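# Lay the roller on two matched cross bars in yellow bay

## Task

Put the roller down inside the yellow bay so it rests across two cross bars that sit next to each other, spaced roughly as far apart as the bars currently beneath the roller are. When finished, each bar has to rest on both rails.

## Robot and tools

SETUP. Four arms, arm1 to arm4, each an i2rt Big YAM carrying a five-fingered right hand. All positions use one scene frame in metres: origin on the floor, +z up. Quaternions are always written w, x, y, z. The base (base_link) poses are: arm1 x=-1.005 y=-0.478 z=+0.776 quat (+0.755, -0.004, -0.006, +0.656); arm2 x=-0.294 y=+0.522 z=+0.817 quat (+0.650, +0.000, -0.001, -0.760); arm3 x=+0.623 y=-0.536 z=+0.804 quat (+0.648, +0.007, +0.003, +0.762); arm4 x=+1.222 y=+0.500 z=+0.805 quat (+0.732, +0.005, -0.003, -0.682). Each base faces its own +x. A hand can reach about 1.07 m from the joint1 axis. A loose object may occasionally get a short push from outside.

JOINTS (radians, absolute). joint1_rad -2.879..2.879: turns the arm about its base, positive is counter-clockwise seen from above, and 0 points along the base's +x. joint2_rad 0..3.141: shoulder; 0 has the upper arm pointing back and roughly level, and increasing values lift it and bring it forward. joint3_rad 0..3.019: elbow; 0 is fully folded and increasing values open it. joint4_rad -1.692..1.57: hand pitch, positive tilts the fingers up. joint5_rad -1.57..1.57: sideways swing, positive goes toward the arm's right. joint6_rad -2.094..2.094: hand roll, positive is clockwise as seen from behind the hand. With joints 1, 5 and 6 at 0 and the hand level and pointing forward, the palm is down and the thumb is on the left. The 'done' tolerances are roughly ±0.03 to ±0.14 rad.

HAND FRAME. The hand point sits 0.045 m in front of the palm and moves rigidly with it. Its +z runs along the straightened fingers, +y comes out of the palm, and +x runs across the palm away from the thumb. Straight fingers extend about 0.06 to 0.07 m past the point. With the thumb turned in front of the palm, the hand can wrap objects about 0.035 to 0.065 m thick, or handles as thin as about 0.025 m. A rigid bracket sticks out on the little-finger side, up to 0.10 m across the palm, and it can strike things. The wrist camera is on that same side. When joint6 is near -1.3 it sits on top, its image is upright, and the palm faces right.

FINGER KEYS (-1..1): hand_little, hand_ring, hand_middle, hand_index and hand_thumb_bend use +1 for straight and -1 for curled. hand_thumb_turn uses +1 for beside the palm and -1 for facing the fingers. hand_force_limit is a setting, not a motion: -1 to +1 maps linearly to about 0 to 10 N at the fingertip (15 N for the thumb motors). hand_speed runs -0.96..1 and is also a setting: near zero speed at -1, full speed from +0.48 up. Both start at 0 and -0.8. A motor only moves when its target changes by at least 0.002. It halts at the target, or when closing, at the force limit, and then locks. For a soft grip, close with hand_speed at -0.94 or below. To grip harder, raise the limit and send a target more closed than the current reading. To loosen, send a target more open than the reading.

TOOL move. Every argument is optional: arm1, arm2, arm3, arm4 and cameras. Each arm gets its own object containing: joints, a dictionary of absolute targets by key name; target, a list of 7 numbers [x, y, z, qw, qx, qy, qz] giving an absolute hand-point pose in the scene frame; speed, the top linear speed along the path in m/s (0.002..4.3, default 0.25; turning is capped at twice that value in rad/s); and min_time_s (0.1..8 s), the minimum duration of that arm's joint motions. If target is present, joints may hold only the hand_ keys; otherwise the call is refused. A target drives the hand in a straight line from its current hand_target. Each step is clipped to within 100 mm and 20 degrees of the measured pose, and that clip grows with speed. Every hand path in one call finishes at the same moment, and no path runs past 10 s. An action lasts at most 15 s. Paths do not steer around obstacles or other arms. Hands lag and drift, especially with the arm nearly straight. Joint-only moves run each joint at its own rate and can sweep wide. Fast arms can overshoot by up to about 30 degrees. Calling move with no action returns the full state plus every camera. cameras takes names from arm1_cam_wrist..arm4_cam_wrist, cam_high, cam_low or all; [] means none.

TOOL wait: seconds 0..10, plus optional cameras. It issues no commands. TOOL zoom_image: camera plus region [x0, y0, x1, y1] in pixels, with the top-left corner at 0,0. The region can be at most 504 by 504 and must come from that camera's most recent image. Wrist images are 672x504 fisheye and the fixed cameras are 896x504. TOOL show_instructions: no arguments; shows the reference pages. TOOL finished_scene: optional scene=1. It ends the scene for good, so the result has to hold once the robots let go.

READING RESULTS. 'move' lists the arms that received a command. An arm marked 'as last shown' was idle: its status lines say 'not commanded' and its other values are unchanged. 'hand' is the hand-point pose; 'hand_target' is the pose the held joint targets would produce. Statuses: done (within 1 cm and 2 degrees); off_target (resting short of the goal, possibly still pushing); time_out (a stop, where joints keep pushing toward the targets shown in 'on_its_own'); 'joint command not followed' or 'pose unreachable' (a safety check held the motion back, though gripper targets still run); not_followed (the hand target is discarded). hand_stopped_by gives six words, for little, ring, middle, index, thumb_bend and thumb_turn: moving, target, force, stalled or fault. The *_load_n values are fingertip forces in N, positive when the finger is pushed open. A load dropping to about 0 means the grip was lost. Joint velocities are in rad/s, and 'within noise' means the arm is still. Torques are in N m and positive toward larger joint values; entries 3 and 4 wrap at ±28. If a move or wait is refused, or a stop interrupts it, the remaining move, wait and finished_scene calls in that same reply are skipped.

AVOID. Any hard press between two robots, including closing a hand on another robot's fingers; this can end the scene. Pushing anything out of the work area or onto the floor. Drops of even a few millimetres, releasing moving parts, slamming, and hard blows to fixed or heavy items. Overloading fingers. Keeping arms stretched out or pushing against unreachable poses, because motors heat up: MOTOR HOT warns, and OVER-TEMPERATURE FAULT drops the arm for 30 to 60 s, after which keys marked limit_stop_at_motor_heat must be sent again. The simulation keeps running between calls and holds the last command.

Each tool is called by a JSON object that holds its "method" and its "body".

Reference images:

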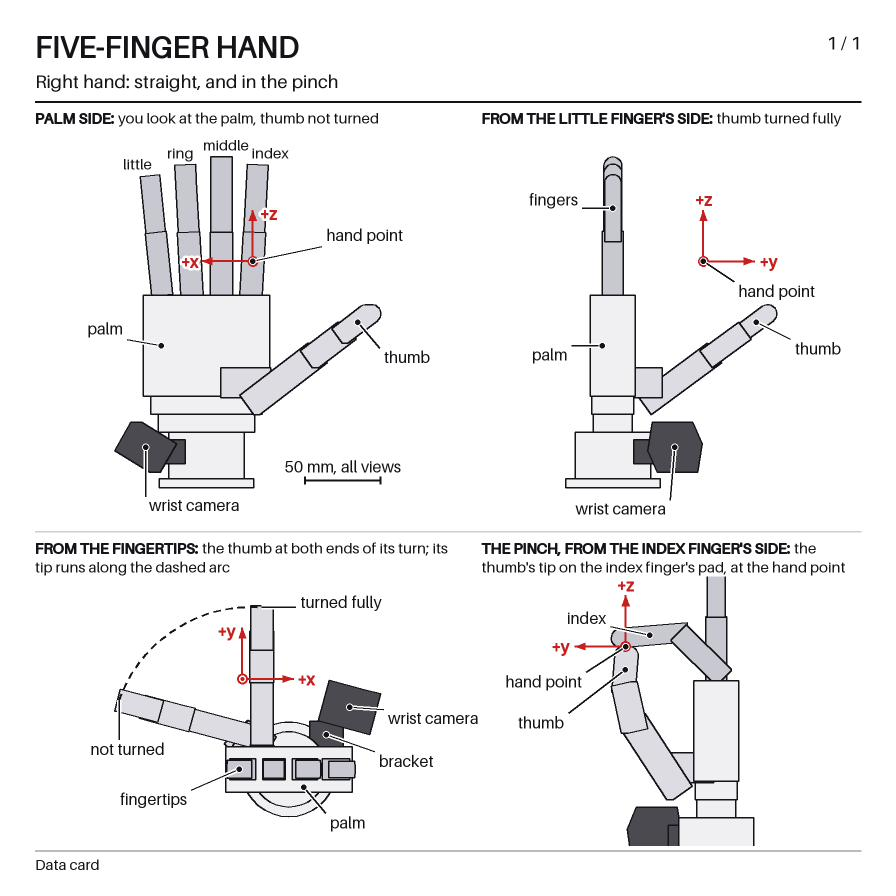

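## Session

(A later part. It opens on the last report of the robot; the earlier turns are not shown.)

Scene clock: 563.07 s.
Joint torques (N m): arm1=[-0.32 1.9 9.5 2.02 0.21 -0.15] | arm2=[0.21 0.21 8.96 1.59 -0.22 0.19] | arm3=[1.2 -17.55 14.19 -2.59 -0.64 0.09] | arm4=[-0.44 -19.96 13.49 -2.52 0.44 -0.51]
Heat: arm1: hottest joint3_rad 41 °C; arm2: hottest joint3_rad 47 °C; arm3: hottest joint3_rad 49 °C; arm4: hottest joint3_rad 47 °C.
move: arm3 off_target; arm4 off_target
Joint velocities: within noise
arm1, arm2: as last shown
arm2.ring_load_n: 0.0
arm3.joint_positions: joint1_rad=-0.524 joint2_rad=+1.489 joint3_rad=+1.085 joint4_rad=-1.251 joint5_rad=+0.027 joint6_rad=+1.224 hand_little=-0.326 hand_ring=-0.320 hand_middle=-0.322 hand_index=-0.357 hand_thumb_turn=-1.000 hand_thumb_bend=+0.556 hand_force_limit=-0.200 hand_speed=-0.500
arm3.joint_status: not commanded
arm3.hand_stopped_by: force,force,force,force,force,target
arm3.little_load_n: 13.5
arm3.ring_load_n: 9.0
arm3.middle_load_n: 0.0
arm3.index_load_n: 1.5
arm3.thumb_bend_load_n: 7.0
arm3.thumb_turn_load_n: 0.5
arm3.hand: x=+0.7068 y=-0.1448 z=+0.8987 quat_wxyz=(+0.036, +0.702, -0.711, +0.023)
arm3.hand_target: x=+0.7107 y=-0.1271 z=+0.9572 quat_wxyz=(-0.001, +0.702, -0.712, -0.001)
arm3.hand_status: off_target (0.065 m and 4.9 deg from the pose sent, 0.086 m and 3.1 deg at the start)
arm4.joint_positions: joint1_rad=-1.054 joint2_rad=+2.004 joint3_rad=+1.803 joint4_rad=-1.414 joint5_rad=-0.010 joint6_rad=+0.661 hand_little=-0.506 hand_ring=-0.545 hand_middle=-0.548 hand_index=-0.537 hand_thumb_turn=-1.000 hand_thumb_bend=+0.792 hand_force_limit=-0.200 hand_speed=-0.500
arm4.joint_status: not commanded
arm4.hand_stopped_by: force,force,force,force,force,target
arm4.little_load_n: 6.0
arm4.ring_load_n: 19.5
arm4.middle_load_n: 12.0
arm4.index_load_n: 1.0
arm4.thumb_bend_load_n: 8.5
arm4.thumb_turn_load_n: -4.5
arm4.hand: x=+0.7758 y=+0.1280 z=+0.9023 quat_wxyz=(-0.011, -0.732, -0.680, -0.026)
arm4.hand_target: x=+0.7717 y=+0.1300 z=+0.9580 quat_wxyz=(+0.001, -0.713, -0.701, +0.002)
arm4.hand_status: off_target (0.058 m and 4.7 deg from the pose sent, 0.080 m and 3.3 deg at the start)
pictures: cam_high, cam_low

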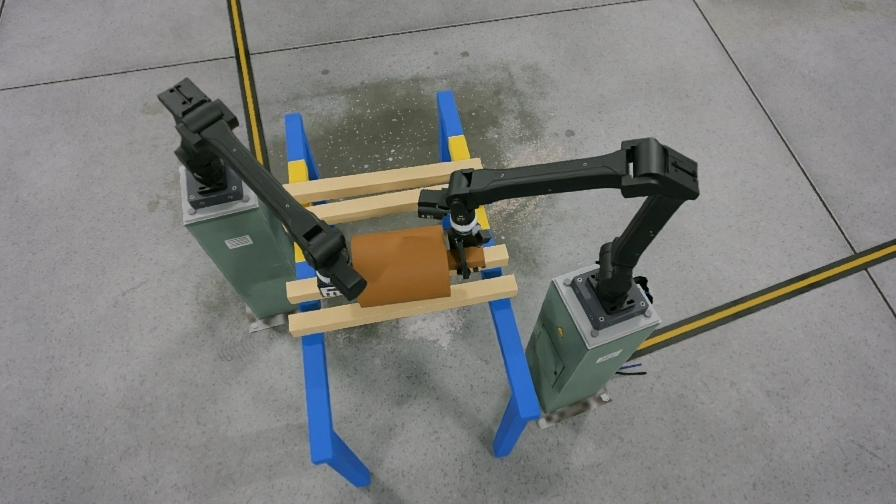

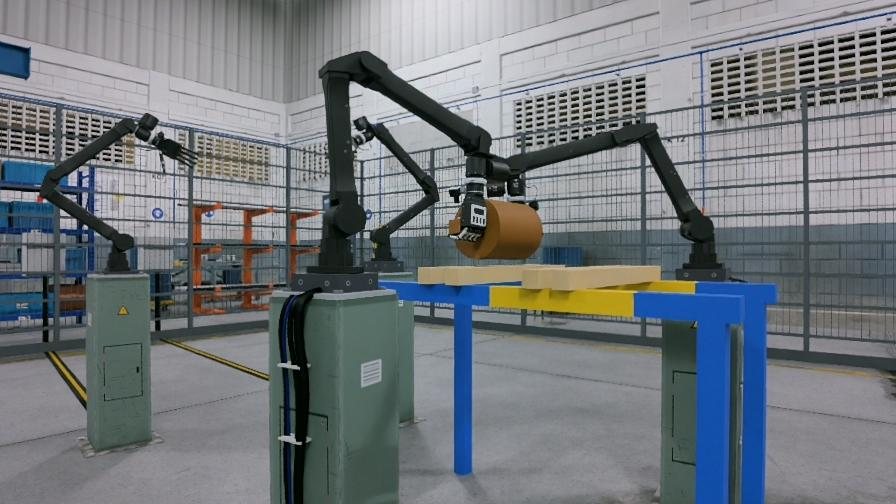

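{"method": "move", "body": {"arm3": {"target": [0.795, -0.118, 0.982, 0, 0.702, -0.712, 0], "speed": 0.08}, "arm4": {"target": [0.852, 0.137, 0.978, 0, 0.712, 0.702, 0], "speed": 0.08}, "cameras": ["cam_low", "cam_high"]}}

Scene clock: 584.73 s.
Joint torques (N m): arm1=[-0.38 1.96 9.5 2.04 0.2 -0.15] | arm2=[0.21 0.21 8.99 1.58 -0.22 0.19] | arm3=[0.21 -17.44 15.05 -2.41 -0.48 0.14] | arm4=[0.21 -19.66 9.65 -1.43 0.28 -0.36]
Heat: arm1: hottest joint3_rad 42 °C; arm2: hottest joint3_rad 47 °C; arm3: hottest joint3_rad 56 °C; arm4: hottest joint3_rad 51 °C.
move: arm3 off_target; arm4 off_target
Joint velocities: within noise
arm1, arm2: as last shown
arm1.thumb_turn_load_n: -0.5
arm3.joint_positions: joint1_rad=-0.679 joint2_rad=+1.560 joint3_rad=+1.239 joint4_rad=-1.324 joint5_rad=+0.023 joint6_rad=+1.050 hand_little=-0.326 hand_ring=-0.320 hand_middle=-0.322 hand_index=-0.358 hand_thumb_turn=-1.000 hand_thumb_bend=+0.556 hand_force_limit=-0.200 hand_speed=-0.500
arm3.joint_status: not commanded
arm3.hand_stopped_by: force,force,force,force,force,target
arm3.little_load_n: 15.0
arm3.ring_load_n: 9.5
arm3.middle_load_n: 0.0
arm3.index_load_n: 0.0
arm3.thumb_bend_load_n: 7.5
arm3.thumb_turn_load_n: 0.0
arm3.hand: x=+0.7800 y=-0.1363 z=+0.9246 quat_wxyz=(+0.036, +0.708, -0.705, +0.014)
arm3.hand_target: x=+0.7929 y=-0.1212 z=+0.9803 quat_wxyz=(-0.002, +0.702, -0.712, -0.001)
arm3.hand_status: off_target (0.062 m and 4.6 deg from the pose sent, 0.124 m and 4.9 deg at the start)
arm4.joint_positions: joint1_rad=-0.991 joint2_rad=+1.833 joint3_rad=+1.610 joint4_rad=-1.403 joint5_rad=-0.006 joint6_rad=+0.714 hand_little=-0.505 hand_ring=-0.544 hand_middle=-0.548 hand_index=-0.537 hand_thumb_turn=-1.000 hand_thumb_bend=+0.792 hand_force_limit=-0.200 hand_speed=-0.500
arm4.joint_status: not commanded
arm4.hand_stopped_by: force,force,force,force,force,target
arm4.little_load_n: 6.0
arm4.ring_load_n: 19.0
arm4.middle_load_n: 12.0
arm4.index_load_n: 0.5
arm4.thumb_bend_load_n: 9.5
arm4.thumb_turn_load_n: -5.0
arm4.hand: x=+0.8469 y=+0.1353 z=+0.9280 quat_wxyz=(-0.008, -0.729, -0.684, -0.032)
arm4.hand_target: x=+0.8527 y=+0.1374 z=+0.9755 quat_wxyz=(+0.000, -0.712, -0.702, +0.000)
arm4.hand_status: off_target (0.050 m and 4.7 deg from the pose sent, 0.108 m and 4.7 deg at the start)
pictures: cam_high, cam_low

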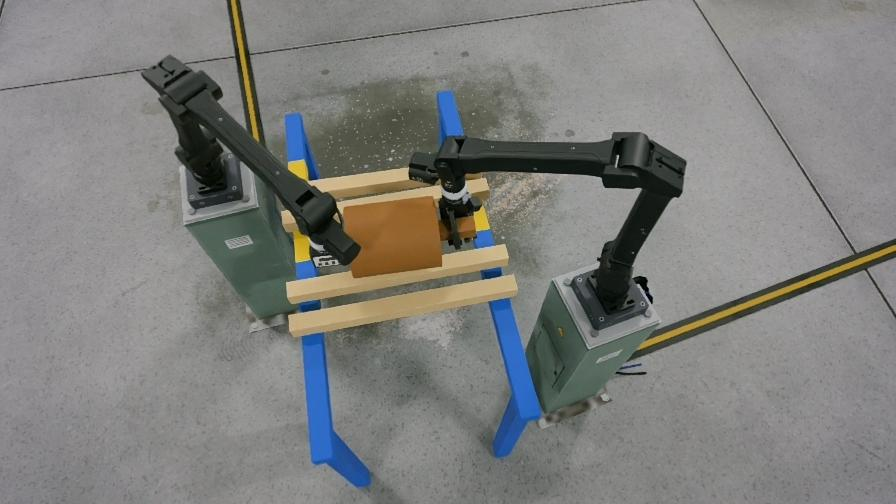

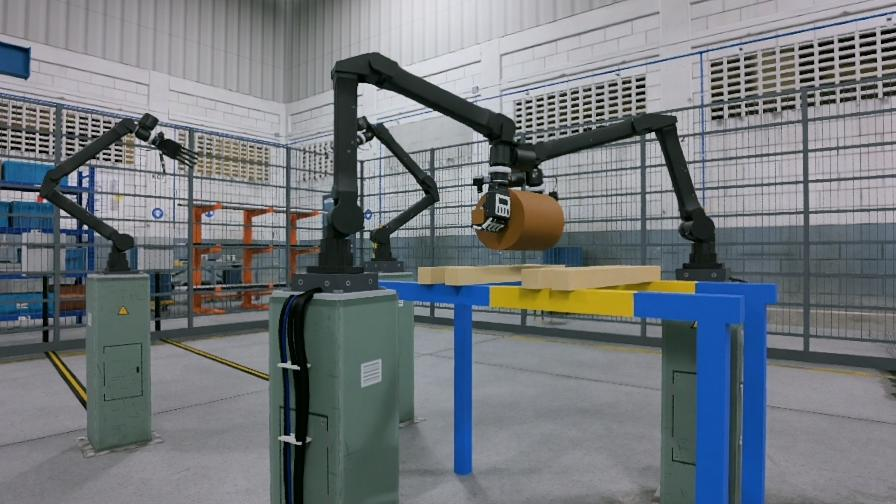

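{"method": "move", "body": {"arm3": {"target": [0.925, -0.117, 0.99, 0, 0.702, -0.712, 0], "speed": 0.1}, "arm4": {"target": [0.968, 0.139, 0.970, 0, 0.712, 0.702, 0], "speed": 0.1}, "cameras": ["cam_low", "cam_high"]}}

Scene clock: 593.03 s.
Joint torques (N m): arm1=[-0.32 2.02 9.54 2.03 0.21 -0.14] | arm2=[0.21 0.21 8.99 1.58 -0.22 0.18] | arm3=[0.09 -21.54 15.3 -2.45 0.01 0.3] | arm4=[0.21 -15.44 9.91 -1.22 -0.04 -0.25]
Heat: arm1: hottest joint3_rad 42 °C; arm2: hottest joint3_rad 47 °C; arm3: hottest joint3_rad 57 °C; arm4: hottest joint3_rad 51 °C.
move: arm3 off_target; arm4 off_target
Joint velocities: within noise
arm1, arm2: as last shown
arm1.ring_load_n: -0.5
arm1.thumb_turn_load_n: 0.0
arm2.little_load_n: -0.5
arm2.thumb_bend_load_n: -0.5
arm3.joint_positions: joint1_rad=-0.888 joint2_rad=+1.762 joint3_rad=+1.502 joint4_rad=-1.390 joint5_rad=+0.011 joint6_rad=+0.820 hand_little=-0.326 hand_ring=-0.320 hand_middle=-0.322 hand_index=-0.358 hand_thumb_turn=-1.000 hand_thumb_bend=+0.556 hand_force_limit=-0.200 hand_speed=-0.500
arm3.joint_status: not commanded
arm3.hand_stopped_by: force,force,force,force,force,target
arm3.little_load_n: 18.0
arm3.ring_load_n: 10.0
arm3.middle_load_n: 0.0
arm3.index_load_n: 0.5
arm3.thumb_bend_load_n: 10.0
arm3.thumb_turn_load_n: 0.0
arm3.hand: x=+0.9034 y=-0.1289 z=+0.9270 quat_wxyz=(+0.042, +0.715, -0.698, +0.001)
arm3.hand_target: x=+0.9216 y=-0.1203 z=+0.9884 quat_wxyz=(-0.002, +0.702, -0.712, -0.001)
arm3.hand_status: off_target (0.068 m and 5.3 deg from the pose sent, 0.160 m and 4.6 deg at the start)
arm4.joint_positions: joint1_rad=-0.835 joint2_rad=+1.599 joint3_rad=+1.304 joint4_rad=-1.330 joint5_rad=+0.002 joint6_rad=+0.857 hand_little=-0.505 hand_ring=-0.544 hand_middle=-0.548 hand_index=-0.537 hand_thumb_turn=-1.000 hand_thumb_bend=+0.792 hand_force_limit=-0.200 hand_speed=-0.500
arm4.joint_status: not commanded
arm4.hand_stopped_by: force,force,force,force,force,target
arm4.little_load_n: 6.0
arm4.ring_load_n: 19.0
arm4.middle_load_n: 12.0
arm4.index_load_n: 1.0
arm4.thumb_bend_load_n: 9.5
arm4.thumb_turn_load_n: -5.0
arm4.hand: x=+0.9663 y=+0.1408 z=+0.9298 quat_wxyz=(+0.000, -0.724, -0.689, -0.032)
arm4.hand_target: x=+0.9687 y=+0.1396 z=+0.9682 quat_wxyz=(+0.000, -0.712, -0.702, +0.000)
arm4.hand_status: off_target (0.040 m and 4.3 deg from the pose sent, 0.128 m and 4.7 deg at the start)
pictures: cam_high, cam_low

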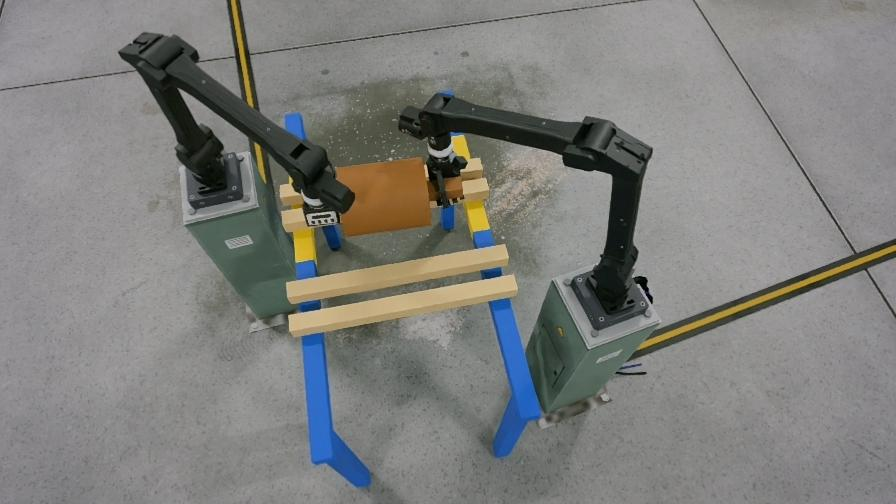

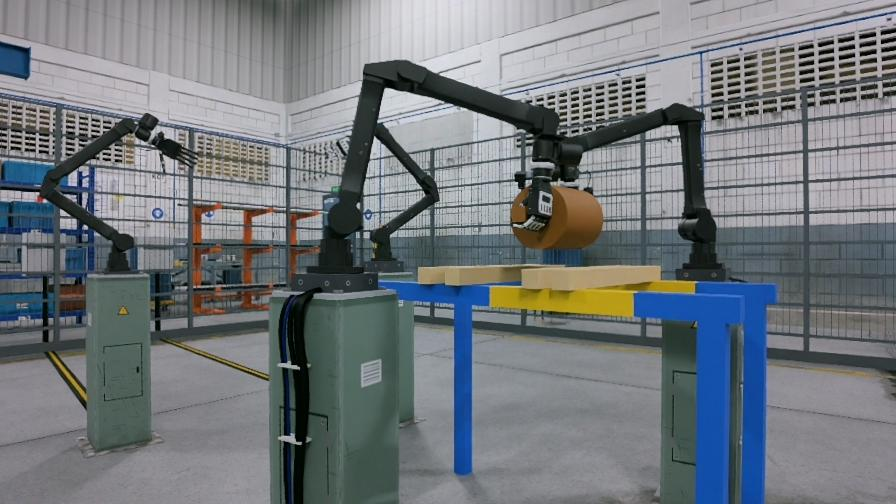

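{"method": "move", "body": {"arm3": {"target": [1.062, -0.120, 1.002, 0, 0.702, -0.712, 0], "speed": 0.1}, "arm4": {"target": [1.095, 0.134, 0.962, 0, 0.712, 0.702, 0], "speed": 0.1}, "cameras": ["cam_low", "cam_high", "arm3_cam_wrist", "arm4_cam_wrist"]}}

{"method": "zoom_image", "body": {"camera": "cam_low", "region": [490, 170, 690, 310]}}

{"method": "zoom_image", "body": {"camera": "cam_high", "region": [260, 90, 510, 240]}}

Scene clock: 603.00 s.
Joint torques (N m): arm1=[-0.38 1.96 9.54 2.06 0.2 -0.14] | arm2=[0.21 0.21 8.98 1.57 -0.22 0.19] | arm3=[0.03 -26.99 16.09 -2.29 0.38 0.52] | arm4=[0.09 -11.63 10.26 -1.03 -0.49 -0.1]
Heat: arm1: hottest joint3_rad 42 °C; arm2: hottest joint3_rad 47 °C; arm3: hottest joint3_rad 59 °C; arm4: hottest joint3_rad 51 °C.
move: arm3 off_target; arm4 off_target
Joint velocities: within noise
arm1, arm2: as last shown
arm1.ring_load_n: 0.0
arm2.little_load_n: 0.0
arm2.thumb_bend_load_n: 0.0
arm3.joint_positions: joint1_rad=-1.055 joint2_rad=+2.047 joint3_rad=+1.925 joint4_rad=-1.548 joint5_rad=+0.000 joint6_rad=+0.632 hand_little=-0.325 hand_ring=-0.320 hand_middle=-0.322 hand_index=-0.358 hand_thumb_turn=-1.000 hand_thumb_bend=+0.557 hand_force_limit=-0.200 hand_speed=-0.500
arm3.joint_status: not commanded
arm3.hand_stopped_by: force,force,force,force,force,target
arm3.little_load_n: 22.0
arm3.ring_load_n: 11.0
arm3.middle_load_n: 0.0
arm3.index_load_n: 0.0
arm3.thumb_bend_load_n: 12.5
arm3.thumb_turn_load_n: 0.0
arm3.hand: x=+1.0374 y=-0.1276 z=+0.9263 quat_wxyz=(+0.052, +0.722, -0.690, -0.013)
arm3.hand_target: x=+1.0567 y=-0.1241 z=+1.0001 quat_wxyz=(-0.003, +0.702, -0.712, -0.001)
arm3.hand_status: off_target (0.080 m and 7.0 deg from the pose sent, 0.176 m and 5.3 deg at the start)
arm4.joint_positions: joint1_rad=-0.580 joint2_rad=+1.409 joint3_rad=+1.088 joint4_rad=-1.304 joint5_rad=+0.014 joint6_rad=+1.095 hand_little=-0.505 hand_ring=-0.544 hand_middle=-0.548 hand_index=-0.537 hand_thumb_turn=-1.000 hand_thumb_bend=+0.792 hand_force_limit=-0.200 hand_speed=-0.500
arm4.joint_status: not commanded
arm4.hand_stopped_by: force,force,force,force,force,target
arm4.little_load_n: 6.5
arm4.ring_load_n: 19.5
arm4.middle_load_n: 12.0
arm4.index_load_n: 0.5
arm4.thumb_bend_load_n: 9.5
arm4.thumb_turn_load_n: -6.0
arm4.hand: x=+1.0940 y=+0.1402 z=+0.9284 quat_wxyz=(+0.012, -0.718, -0.695, -0.029)
arm4.hand_target: x=+1.0954 y=+0.1347 z=+0.9607 quat_wxyz=(+0.000, -0.712, -0.702, +0.000)
arm4.hand_status: off_target (0.034 m and 3.7 deg from the pose sent, 0.133 m and 4.3 deg at the start)
pictures: arm3_cam_wrist, arm4_cam_wrist, cam_high, cam_low
arm3_cam_wrist: T_world_to_cam=[[-0.94206, -0.30865, 0.13137, 0.81277], [-0.22121, 0.86603, 0.44839, -0.07038], [-0.25217, 0.39335, -0.88413, 1.23903]] pos_world=[1.06255, -0.17555, 1.02025]
arm4_cam_wrist: T_world_to_cam=[[0.95534, 0.29113, 0.05072, -1.14378], [0.24426, -0.87453, 0.41898, -0.5277], [0.16634, -0.38787, -0.90658, 0.82916]] pos_world=[1.08367, 0.19312, 1.03081]

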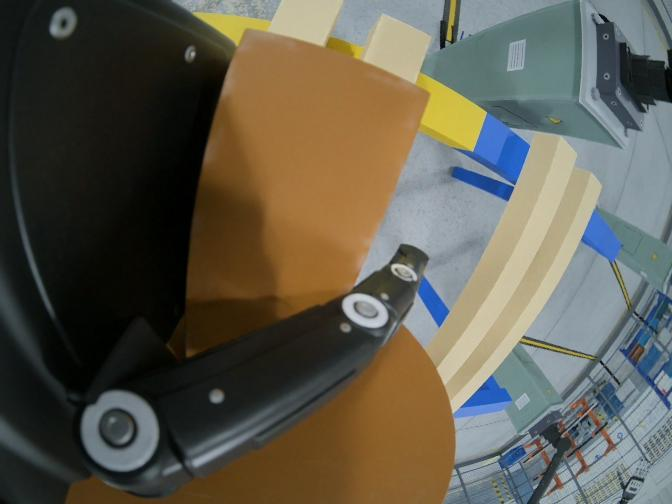

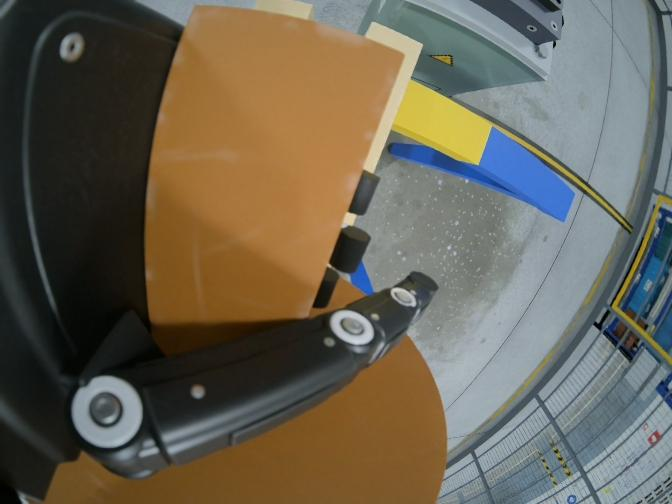

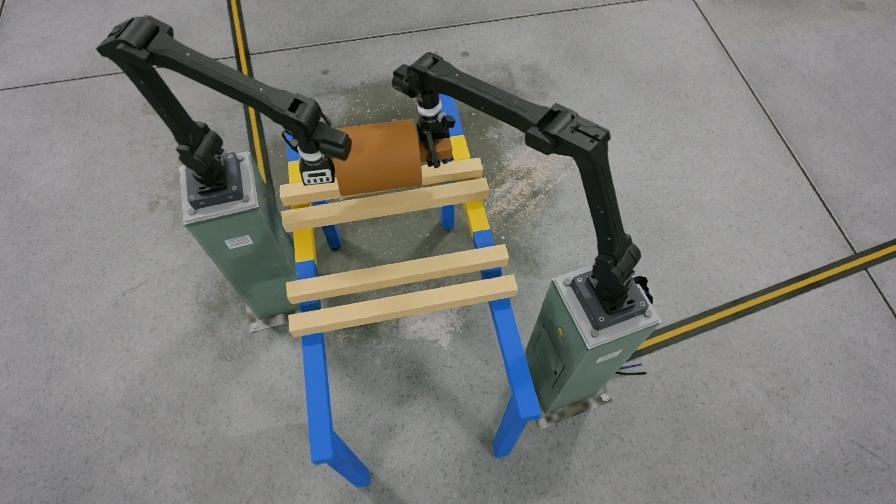

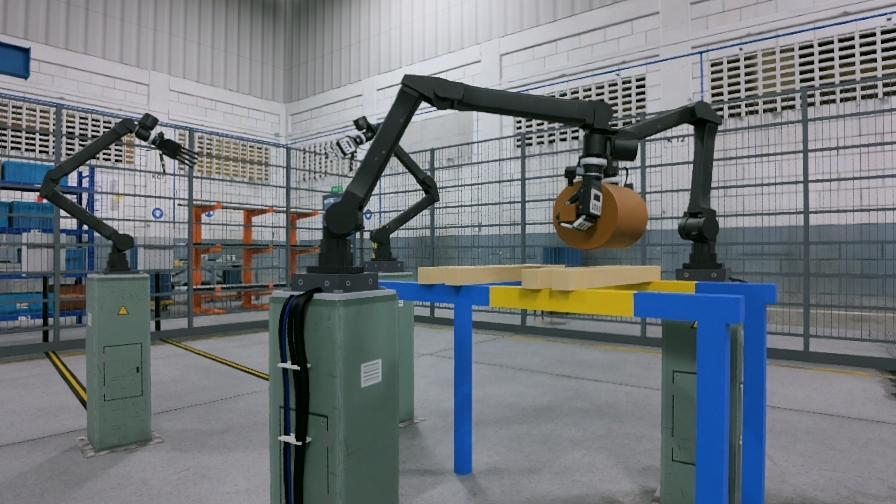

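Scaled by 2.520 from the camera's image (finer frame: 1280x720).

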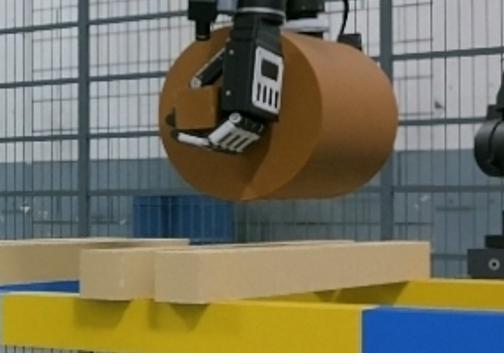

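Scaled by 2.016 from the camera's image (finer frame: 1280x720).

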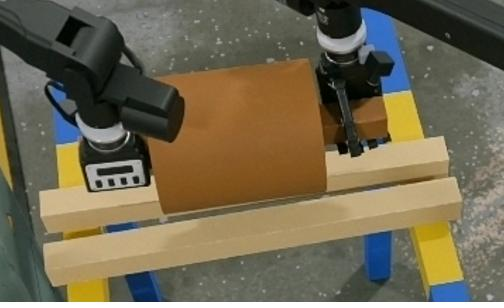

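{"method": "move", "body": {"arm3": {"target": [1.060, -0.122, 0.962, 0, 0.702, -0.712, 0], "speed": 0.06}, "arm4": {"target": [1.096, 0.134, 0.924, 0, 0.712, 0.702, 0], "speed": 0.06}, "cameras": ["cam_low", "cam_high"]}}

{"method": "zoom_image", "body": {"camera": "cam_low", "region": [490, 170, 690, 310]}}

Scene clock: 624.37 s.
Joint torques (N m): arm1=[-0.26 2.02 9.51 2.03 0.22 -0.14] | arm2=[0.15 0.26 8.98 1.59 -0.22 0.19] | arm3=[0.09 -29.04 10.02 -0.53 0.19 0.51] | arm4=[0.21 -9.41 10.04 -0.55 -0.43 -0.03]
Heat: arm1: hottest joint3_rad 42 °C; arm2: hottest joint3_rad 47 °C; arm3: hottest joint3_rad 61 °C; arm4: hottest joint3_rad 52 °C.
move: arm3 off_target; arm4 off_target
Joint velocities: within noise
arm1, arm2: as last shown
arm3.joint_positions: joint1_rad=-1.055 joint2_rad=+2.076 joint3_rad=+1.919 joint4_rad=-1.498 joint5_rad=+0.005 joint6_rad=+0.632 hand_little=-0.325 hand_ring=-0.320 hand_middle=-0.322 hand_index=-0.358 hand_thumb_turn=-1.000 hand_thumb_bend=+0.557 hand_force_limit=-0.200 hand_speed=-0.500
arm3.joint_status: not commanded
arm3.hand_stopped_by: force,force,force,force,force,target
arm3.little_load_n: 16.5
arm3.ring_load_n: 9.0
arm3.middle_load_n: 0.0
arm3.index_load_n: 0.0
arm3.thumb_bend_load_n: 9.0
arm3.thumb_turn_load_n: 0.0
arm3.hand: x=+1.0461 y=-0.1215 z=+0.9048 quat_wxyz=(+0.045, +0.722, -0.690, -0.010)
arm3.hand_target: x=+1.0579 y=-0.1233 z=+0.9604 quat_wxyz=(+0.000, +0.702, -0.712, -0.001)
arm3.hand_status: off_target (0.059 m and 6.3 deg from the pose sent, 0.043 m and 7.0 deg at the start)
arm4.joint_positions: joint1_rad=-0.580 joint2_rad=+1.410 joint3_rad=+1.015 joint4_rad=-1.214 joint5_rad=+0.012 joint6_rad=+1.089 hand_little=-0.505 hand_ring=-0.544 hand_middle=-0.548 hand_index=-0.537 hand_thumb_turn=-1.000 hand_thumb_bend=+0.792 hand_force_limit=-0.200 hand_speed=-0.500
arm4.joint_status: not commanded
arm4.hand_stopped_by: force,force,force,force,force,target
arm4.little_load_n: 5.5
arm4.ring_load_n: 19.0
arm4.middle_load_n: 11.5
arm4.index_load_n: 0.5
arm4.thumb_bend_load_n: 9.0
arm4.thumb_turn_load_n: -5.5
arm4.hand: x=+1.0973 y=+0.1453 z=+0.9016 quat_wxyz=(+0.009, -0.716, -0.697, -0.022)
arm4.hand_target: x=+1.0963 y=+0.1346 z=+0.9237 quat_wxyz=(+0.000, -0.712, -0.702, +0.000)
arm4.hand_status: off_target (0.025 m and 2.8 deg from the pose sent, 0.008 m and 3.7 deg at the start)
pictures: cam_high, cam_low

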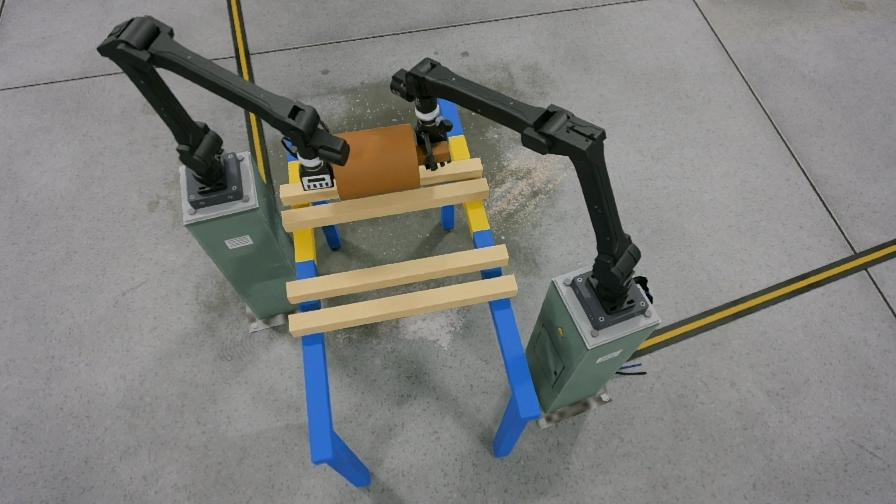

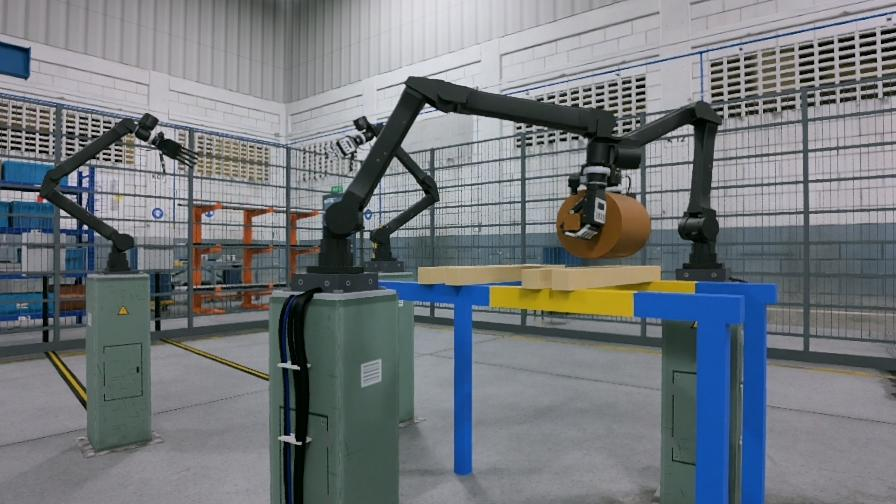

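Scaled by 2.520 from the camera's image (finer frame: 1280x720).

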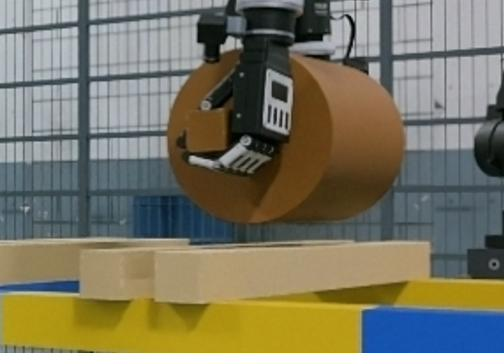

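{"method": "move", "body": {"arm3": {"target": [1.049, -0.126, 0.930, 0, 0.702, -0.712, 0], "speed": 0.05}, "arm4": {"target": [1.092, 0.130, 0.898, 0, 0.712, 0.702, 0], "speed": 0.05}, "cameras": ["cam_low", "cam_high"]}}

{"method": "zoom_image", "body": {"camera": "cam_low", "region": [490, 170, 690, 310]}}

Scene clock: 634.67 s.
Joint torques (N m): arm1=[-0.21 1.96 9.51 2.04 0.21 -0.15] | arm2=[0.26 0.26 8.98 1.58 -0.23 0.19] | arm3=[0.38 -28.81 8.54 -0.44 0.4 0.48] | arm4=[-0.21 -9.52 9.37 -0.34 -0.48 -0.11]
Heat: arm1: hottest joint3_rad 42 °C; arm2: hottest joint3_rad 47 °C; arm3: hottest joint3_rad 58 °C; arm4: hottest joint3_rad 52 °C.
move: arm3 off_target; arm4 off_target
Joint velocities: within noise
arm1, arm2: as last shown
arm3.joint_positions: joint1_rad=-1.054 joint2_rad=+2.059 joint3_rad=+1.822 joint4_rad=-1.405 joint5_rad=+0.001 joint6_rad=+0.641 hand_little=-0.325 hand_ring=-0.320 hand_middle=-0.322 hand_index=-0.358 hand_thumb_turn=-1.000 hand_thumb_bend=+0.557 hand_force_limit=-0.200 hand_speed=-0.500
arm3.joint_status: not commanded
arm3.hand_stopped_by: force,force,force,force,force,target
arm3.little_load_n: 13.5
arm3.ring_load_n: 7.0
arm3.middle_load_n: 0.5
arm3.index_load_n: 0.0
arm3.thumb_bend_load_n: 6.5
arm3.thumb_turn_load_n: 2.0
arm3.hand: x=+1.0393 y=-0.1246 z=+0.8783 quat_wxyz=(+0.038, +0.720, -0.693, -0.011)
arm3.hand_target: x=+1.0478 y=-0.1267 z=+0.9284 quat_wxyz=(+0.000, +0.702, -0.712, -0.001)
arm3.hand_status: off_target (0.053 m and 5.4 deg from the pose sent, 0.026 m and 6.3 deg at the start)
arm4.joint_positions: joint1_rad=-0.580 joint2_rad=+1.449 joint3_rad=+0.989 joint4_rad=-1.148 joint5_rad=+0.014 joint6_rad=+1.094 hand_little=-0.506 hand_ring=-0.544 hand_middle=-0.548 hand_index=-0.537 hand_thumb_turn=-1.000 hand_thumb_bend=+0.792 hand_force_limit=-0.200 hand_speed=-0.500
arm4.joint_status: not commanded
arm4.hand_stopped_by: force,force,force,force,force,target
arm4.little_load_n: 3.0
arm4.ring_load_n: 17.0
arm4.middle_load_n: 11.0
arm4.index_load_n: 1.0
arm4.thumb_bend_load_n: 6.5
arm4.thumb_turn_load_n: -2.5
arm4.hand: x=+1.0947 y=+0.1408 z=+0.8784 quat_wxyz=(+0.010, -0.718, -0.696, -0.021)
arm4.hand_target: x=+1.0922 y=+0.1304 z=+0.8979 quat_wxyz=(+0.000, -0.712, -0.702, +0.000)
arm4.hand_status: off_target (0.023 m and 2.8 deg from the pose sent, 0.017 m and 2.8 deg at the start)
pictures: cam_high, cam_low

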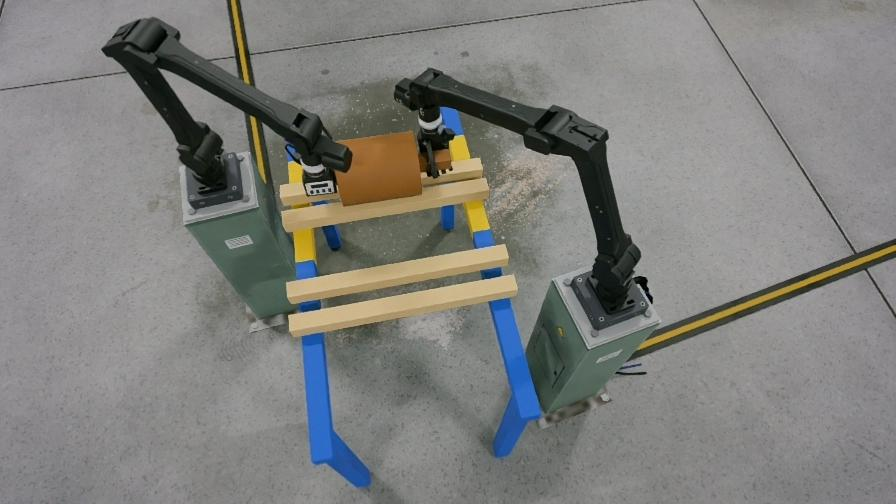

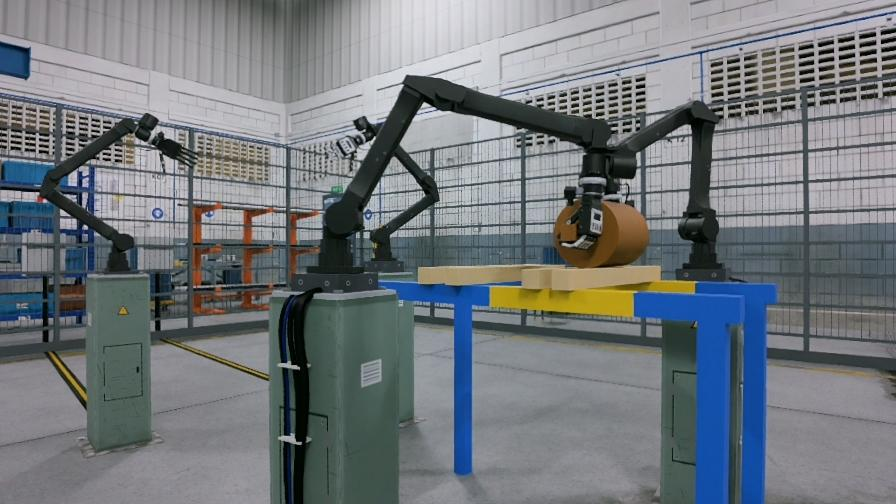

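Scaled by 2.520 from the camera's image (finer frame: 1280x720).

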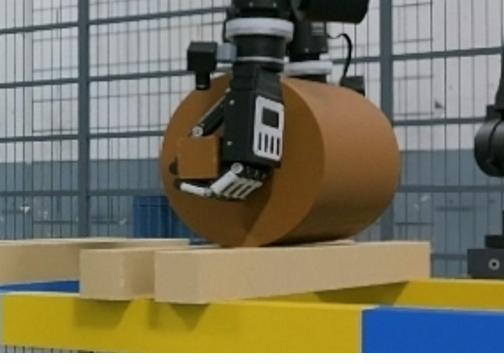

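{"method": "move", "body": {"arm3": {"target": [1.046, -0.128, 0.900, 0, 0.702, -0.712, 0], "speed": 0.04}, "arm4": {"target": [1.089, 0.130, 0.878, 0, 0.712, 0.702, 0], "speed": 0.04}, "cameras": ["cam_low", "cam_high"]}}

{"method": "zoom_image", "body": {"camera": "cam_low", "region": [490, 170, 690, 310]}}

{"method": "zoom_image", "body": {"camera": "cam_high", "region": [260, 90, 510, 240]}}

Scene clock: 643.80 s.
Joint torques (N m): arm1=[-0.38 1.96 9.51 2.04 0.2 -0.14] | arm2=[0.21 0.26 8.99 1.58 -0.22 0.19] | arm3=[0.38 -24.94 7.35 0.32 0.41 0.24] | arm4=[-0.56 -7.41 8.27 0.9 -0.32 -0.16]
Heat: arm1: hottest joint3_rad 42 °C; arm2: hottest joint3_rad 47 °C; arm3: hottest joint3_rad 57 °C; arm4: hottest joint3_rad 51 °C.
move: arm3 off_target; arm4 off_target
Joint velocities: within noise
arm1.joint_positions: joint1_rad=-0.078 joint2_rad=+0.628 joint3_rad=+1.375 joint4_rad=-1.214 joint5_rad=+0.151 joint6_rad=-1.217 hand_little=+1.000 hand_ring=+1.000 hand_middle=+1.000 hand_index=+1.000 hand_thumb_turn=+1.000 hand_thumb_bend=+1.000 hand_force_limit=+0.000 hand_speed=-0.800
arm1.joint_status: not commanded
arm1.hand_stopped_by: target,target,target,target,target,target
arm1.little_load_n: 0.0
arm1.ring_load_n: 0.0
arm1.middle_load_n: 0.0
arm1.index_load_n: -0.5
arm1.thumb_bend_load_n: 0.0
arm1.thumb_turn_load_n: 0.0
arm1.hand: x=-0.8871 y=-0.2563 z=+1.2843 quat_wxyz=(-0.349, +0.761, +0.374, +0.398)
arm1.hand_target: x=-0.8876 y=-0.2578 z=+1.2924 quat_wxyz=(-0.356, +0.757, +0.372, +0.403)
arm1.hand_status: not commanded
arm2.joint_positions: joint1_rad=-0.309 joint2_rad=+0.613 joint3_rad=+1.400 joint4_rad=-1.280 joint5_rad=-0.255 joint6_rad=-1.443 hand_little=+1.000 hand_ring=+1.000 hand_middle=+1.000 hand_index=+1.000 hand_thumb_turn=+1.000 hand_thumb_bend=+1.000 hand_force_limit=+0.000 hand_speed=-0.800
arm2.joint_status: not commanded
arm2.hand_stopped_by: target,target,target,target,target,target
arm2.little_load_n: 0.0
arm2.ring_load_n: 0.0
arm2.middle_load_n: 0.0
arm2.index_load_n: 0.0
arm2.thumb_bend_load_n: 0.0
arm2.thumb_turn_load_n: 0.0
arm2.hand: x=-0.4104 y=+0.3052 z=+1.3269 quat_wxyz=(+0.352, +0.457, -0.721, +0.384)
arm2.hand_target: x=-0.4099 y=+0.3063 z=+1.3357 quat_wxyz=(+0.359, +0.455, -0.716, +0.388)
arm2.hand_status: not commanded
arm3.joint_positions: joint1_rad=-1.054 joint2_rad=+2.028 joint3_rad=+1.776 joint4_rad=-1.349 joint5_rad=+0.002 joint6_rad=+0.666 hand_little=-0.327 hand_ring=-0.321 hand_middle=-0.322 hand_index=-0.357 hand_thumb_turn=-1.000 hand_thumb_bend=+0.555 hand_force_limit=-0.200 hand_speed=-0.500
arm3.joint_status: not commanded
arm3.hand_stopped_by: force,force,force,force,force,target
arm3.little_load_n: 1.0
arm3.ring_load_n: 0.5
arm3.middle_load_n: 0.0
arm3.index_load_n: 2.0
arm3.thumb_bend_load_n: 3.0
arm3.thumb_turn_load_n: 2.0
arm3.hand: x=+1.0401 y=-0.1233 z=+0.8780 quat_wxyz=(+0.018, +0.711, -0.703, -0.007)
arm3.hand_target: x=+1.0457 y=-0.1280 z=+0.8996 quat_wxyz=(+0.000, +0.702, -0.712, +0.000)
arm3.hand_status: off_target (0.023 m and 2.7 deg from the pose sent, 0.023 m and 5.4 deg at the start)
arm4.joint_positions: joint1_rad=-0.581 joint2_rad=+1.449 joint3_rad=+0.975 joint4_rad=-1.126 joint5_rad=+0.011 joint6_rad=+1.092 hand_little=-0.506 hand_ring=-0.544 hand_middle=-0.548 hand_index=-0.537 hand_thumb_turn=-1.000 hand_thumb_bend=+0.792 hand_force_limit=-0.200 hand_speed=-0.500
arm4.joint_status: not commanded
arm4.hand_stopped_by: force,force,force,force,force,target
arm4.little_load_n: 4.0
arm4.ring_load_n: 16.5
arm4.middle_load_n: 10.0
arm4.index_load_n: 0.0
arm4.thumb_bend_load_n: 8.0
arm4.thumb_turn_load_n: -5.0
arm4.hand: x=+1.0949 y=+0.1409 z=+0.8739 quat_wxyz=(+0.007, -0.718, -0.696, -0.017)
arm4.hand_target: x=+1.0891 y=+0.1304 z=+0.8782 quat_wxyz=(+0.000, -0.712, -0.702, +0.000)
arm4.hand_status: off_target (0.013 m and 2.4 deg from the pose sent, 0.012 m and 2.8 deg at the start)
pictures: cam_high, cam_low

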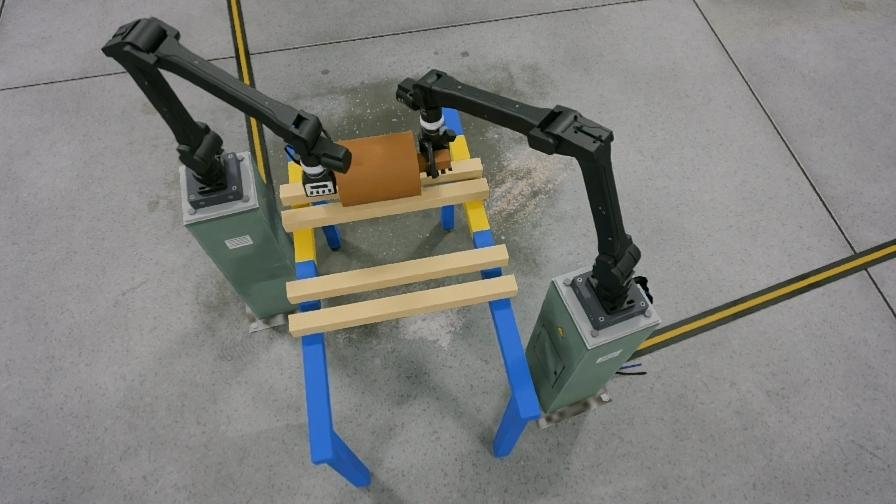

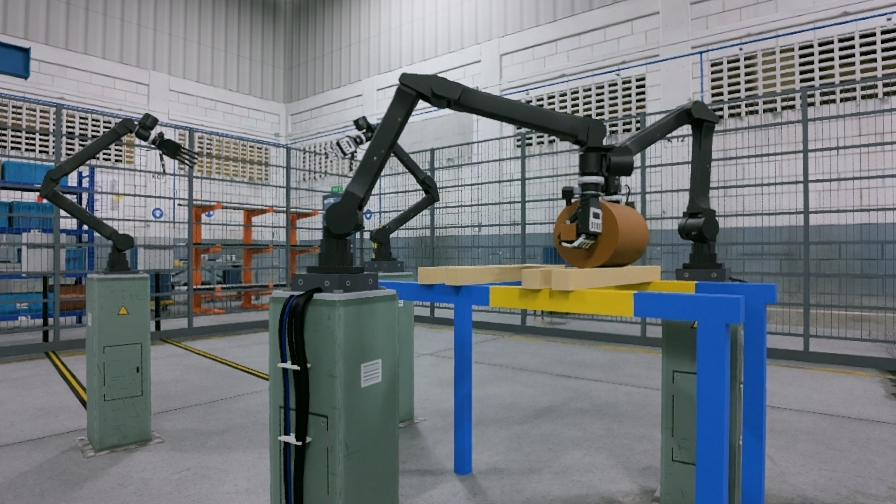

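Scaled by 2.520 from the camera's image (finer frame: 1280x720).

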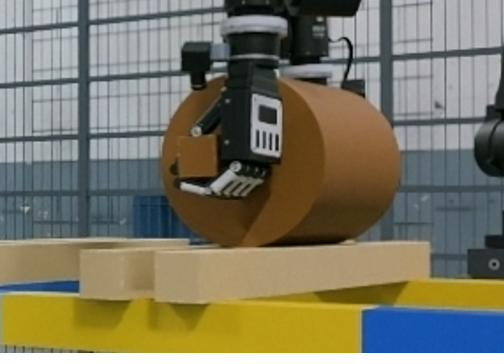

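Scaled by 2.016 from the camera's image (finer frame: 1280x720).

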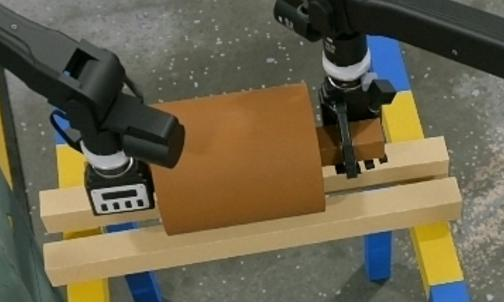

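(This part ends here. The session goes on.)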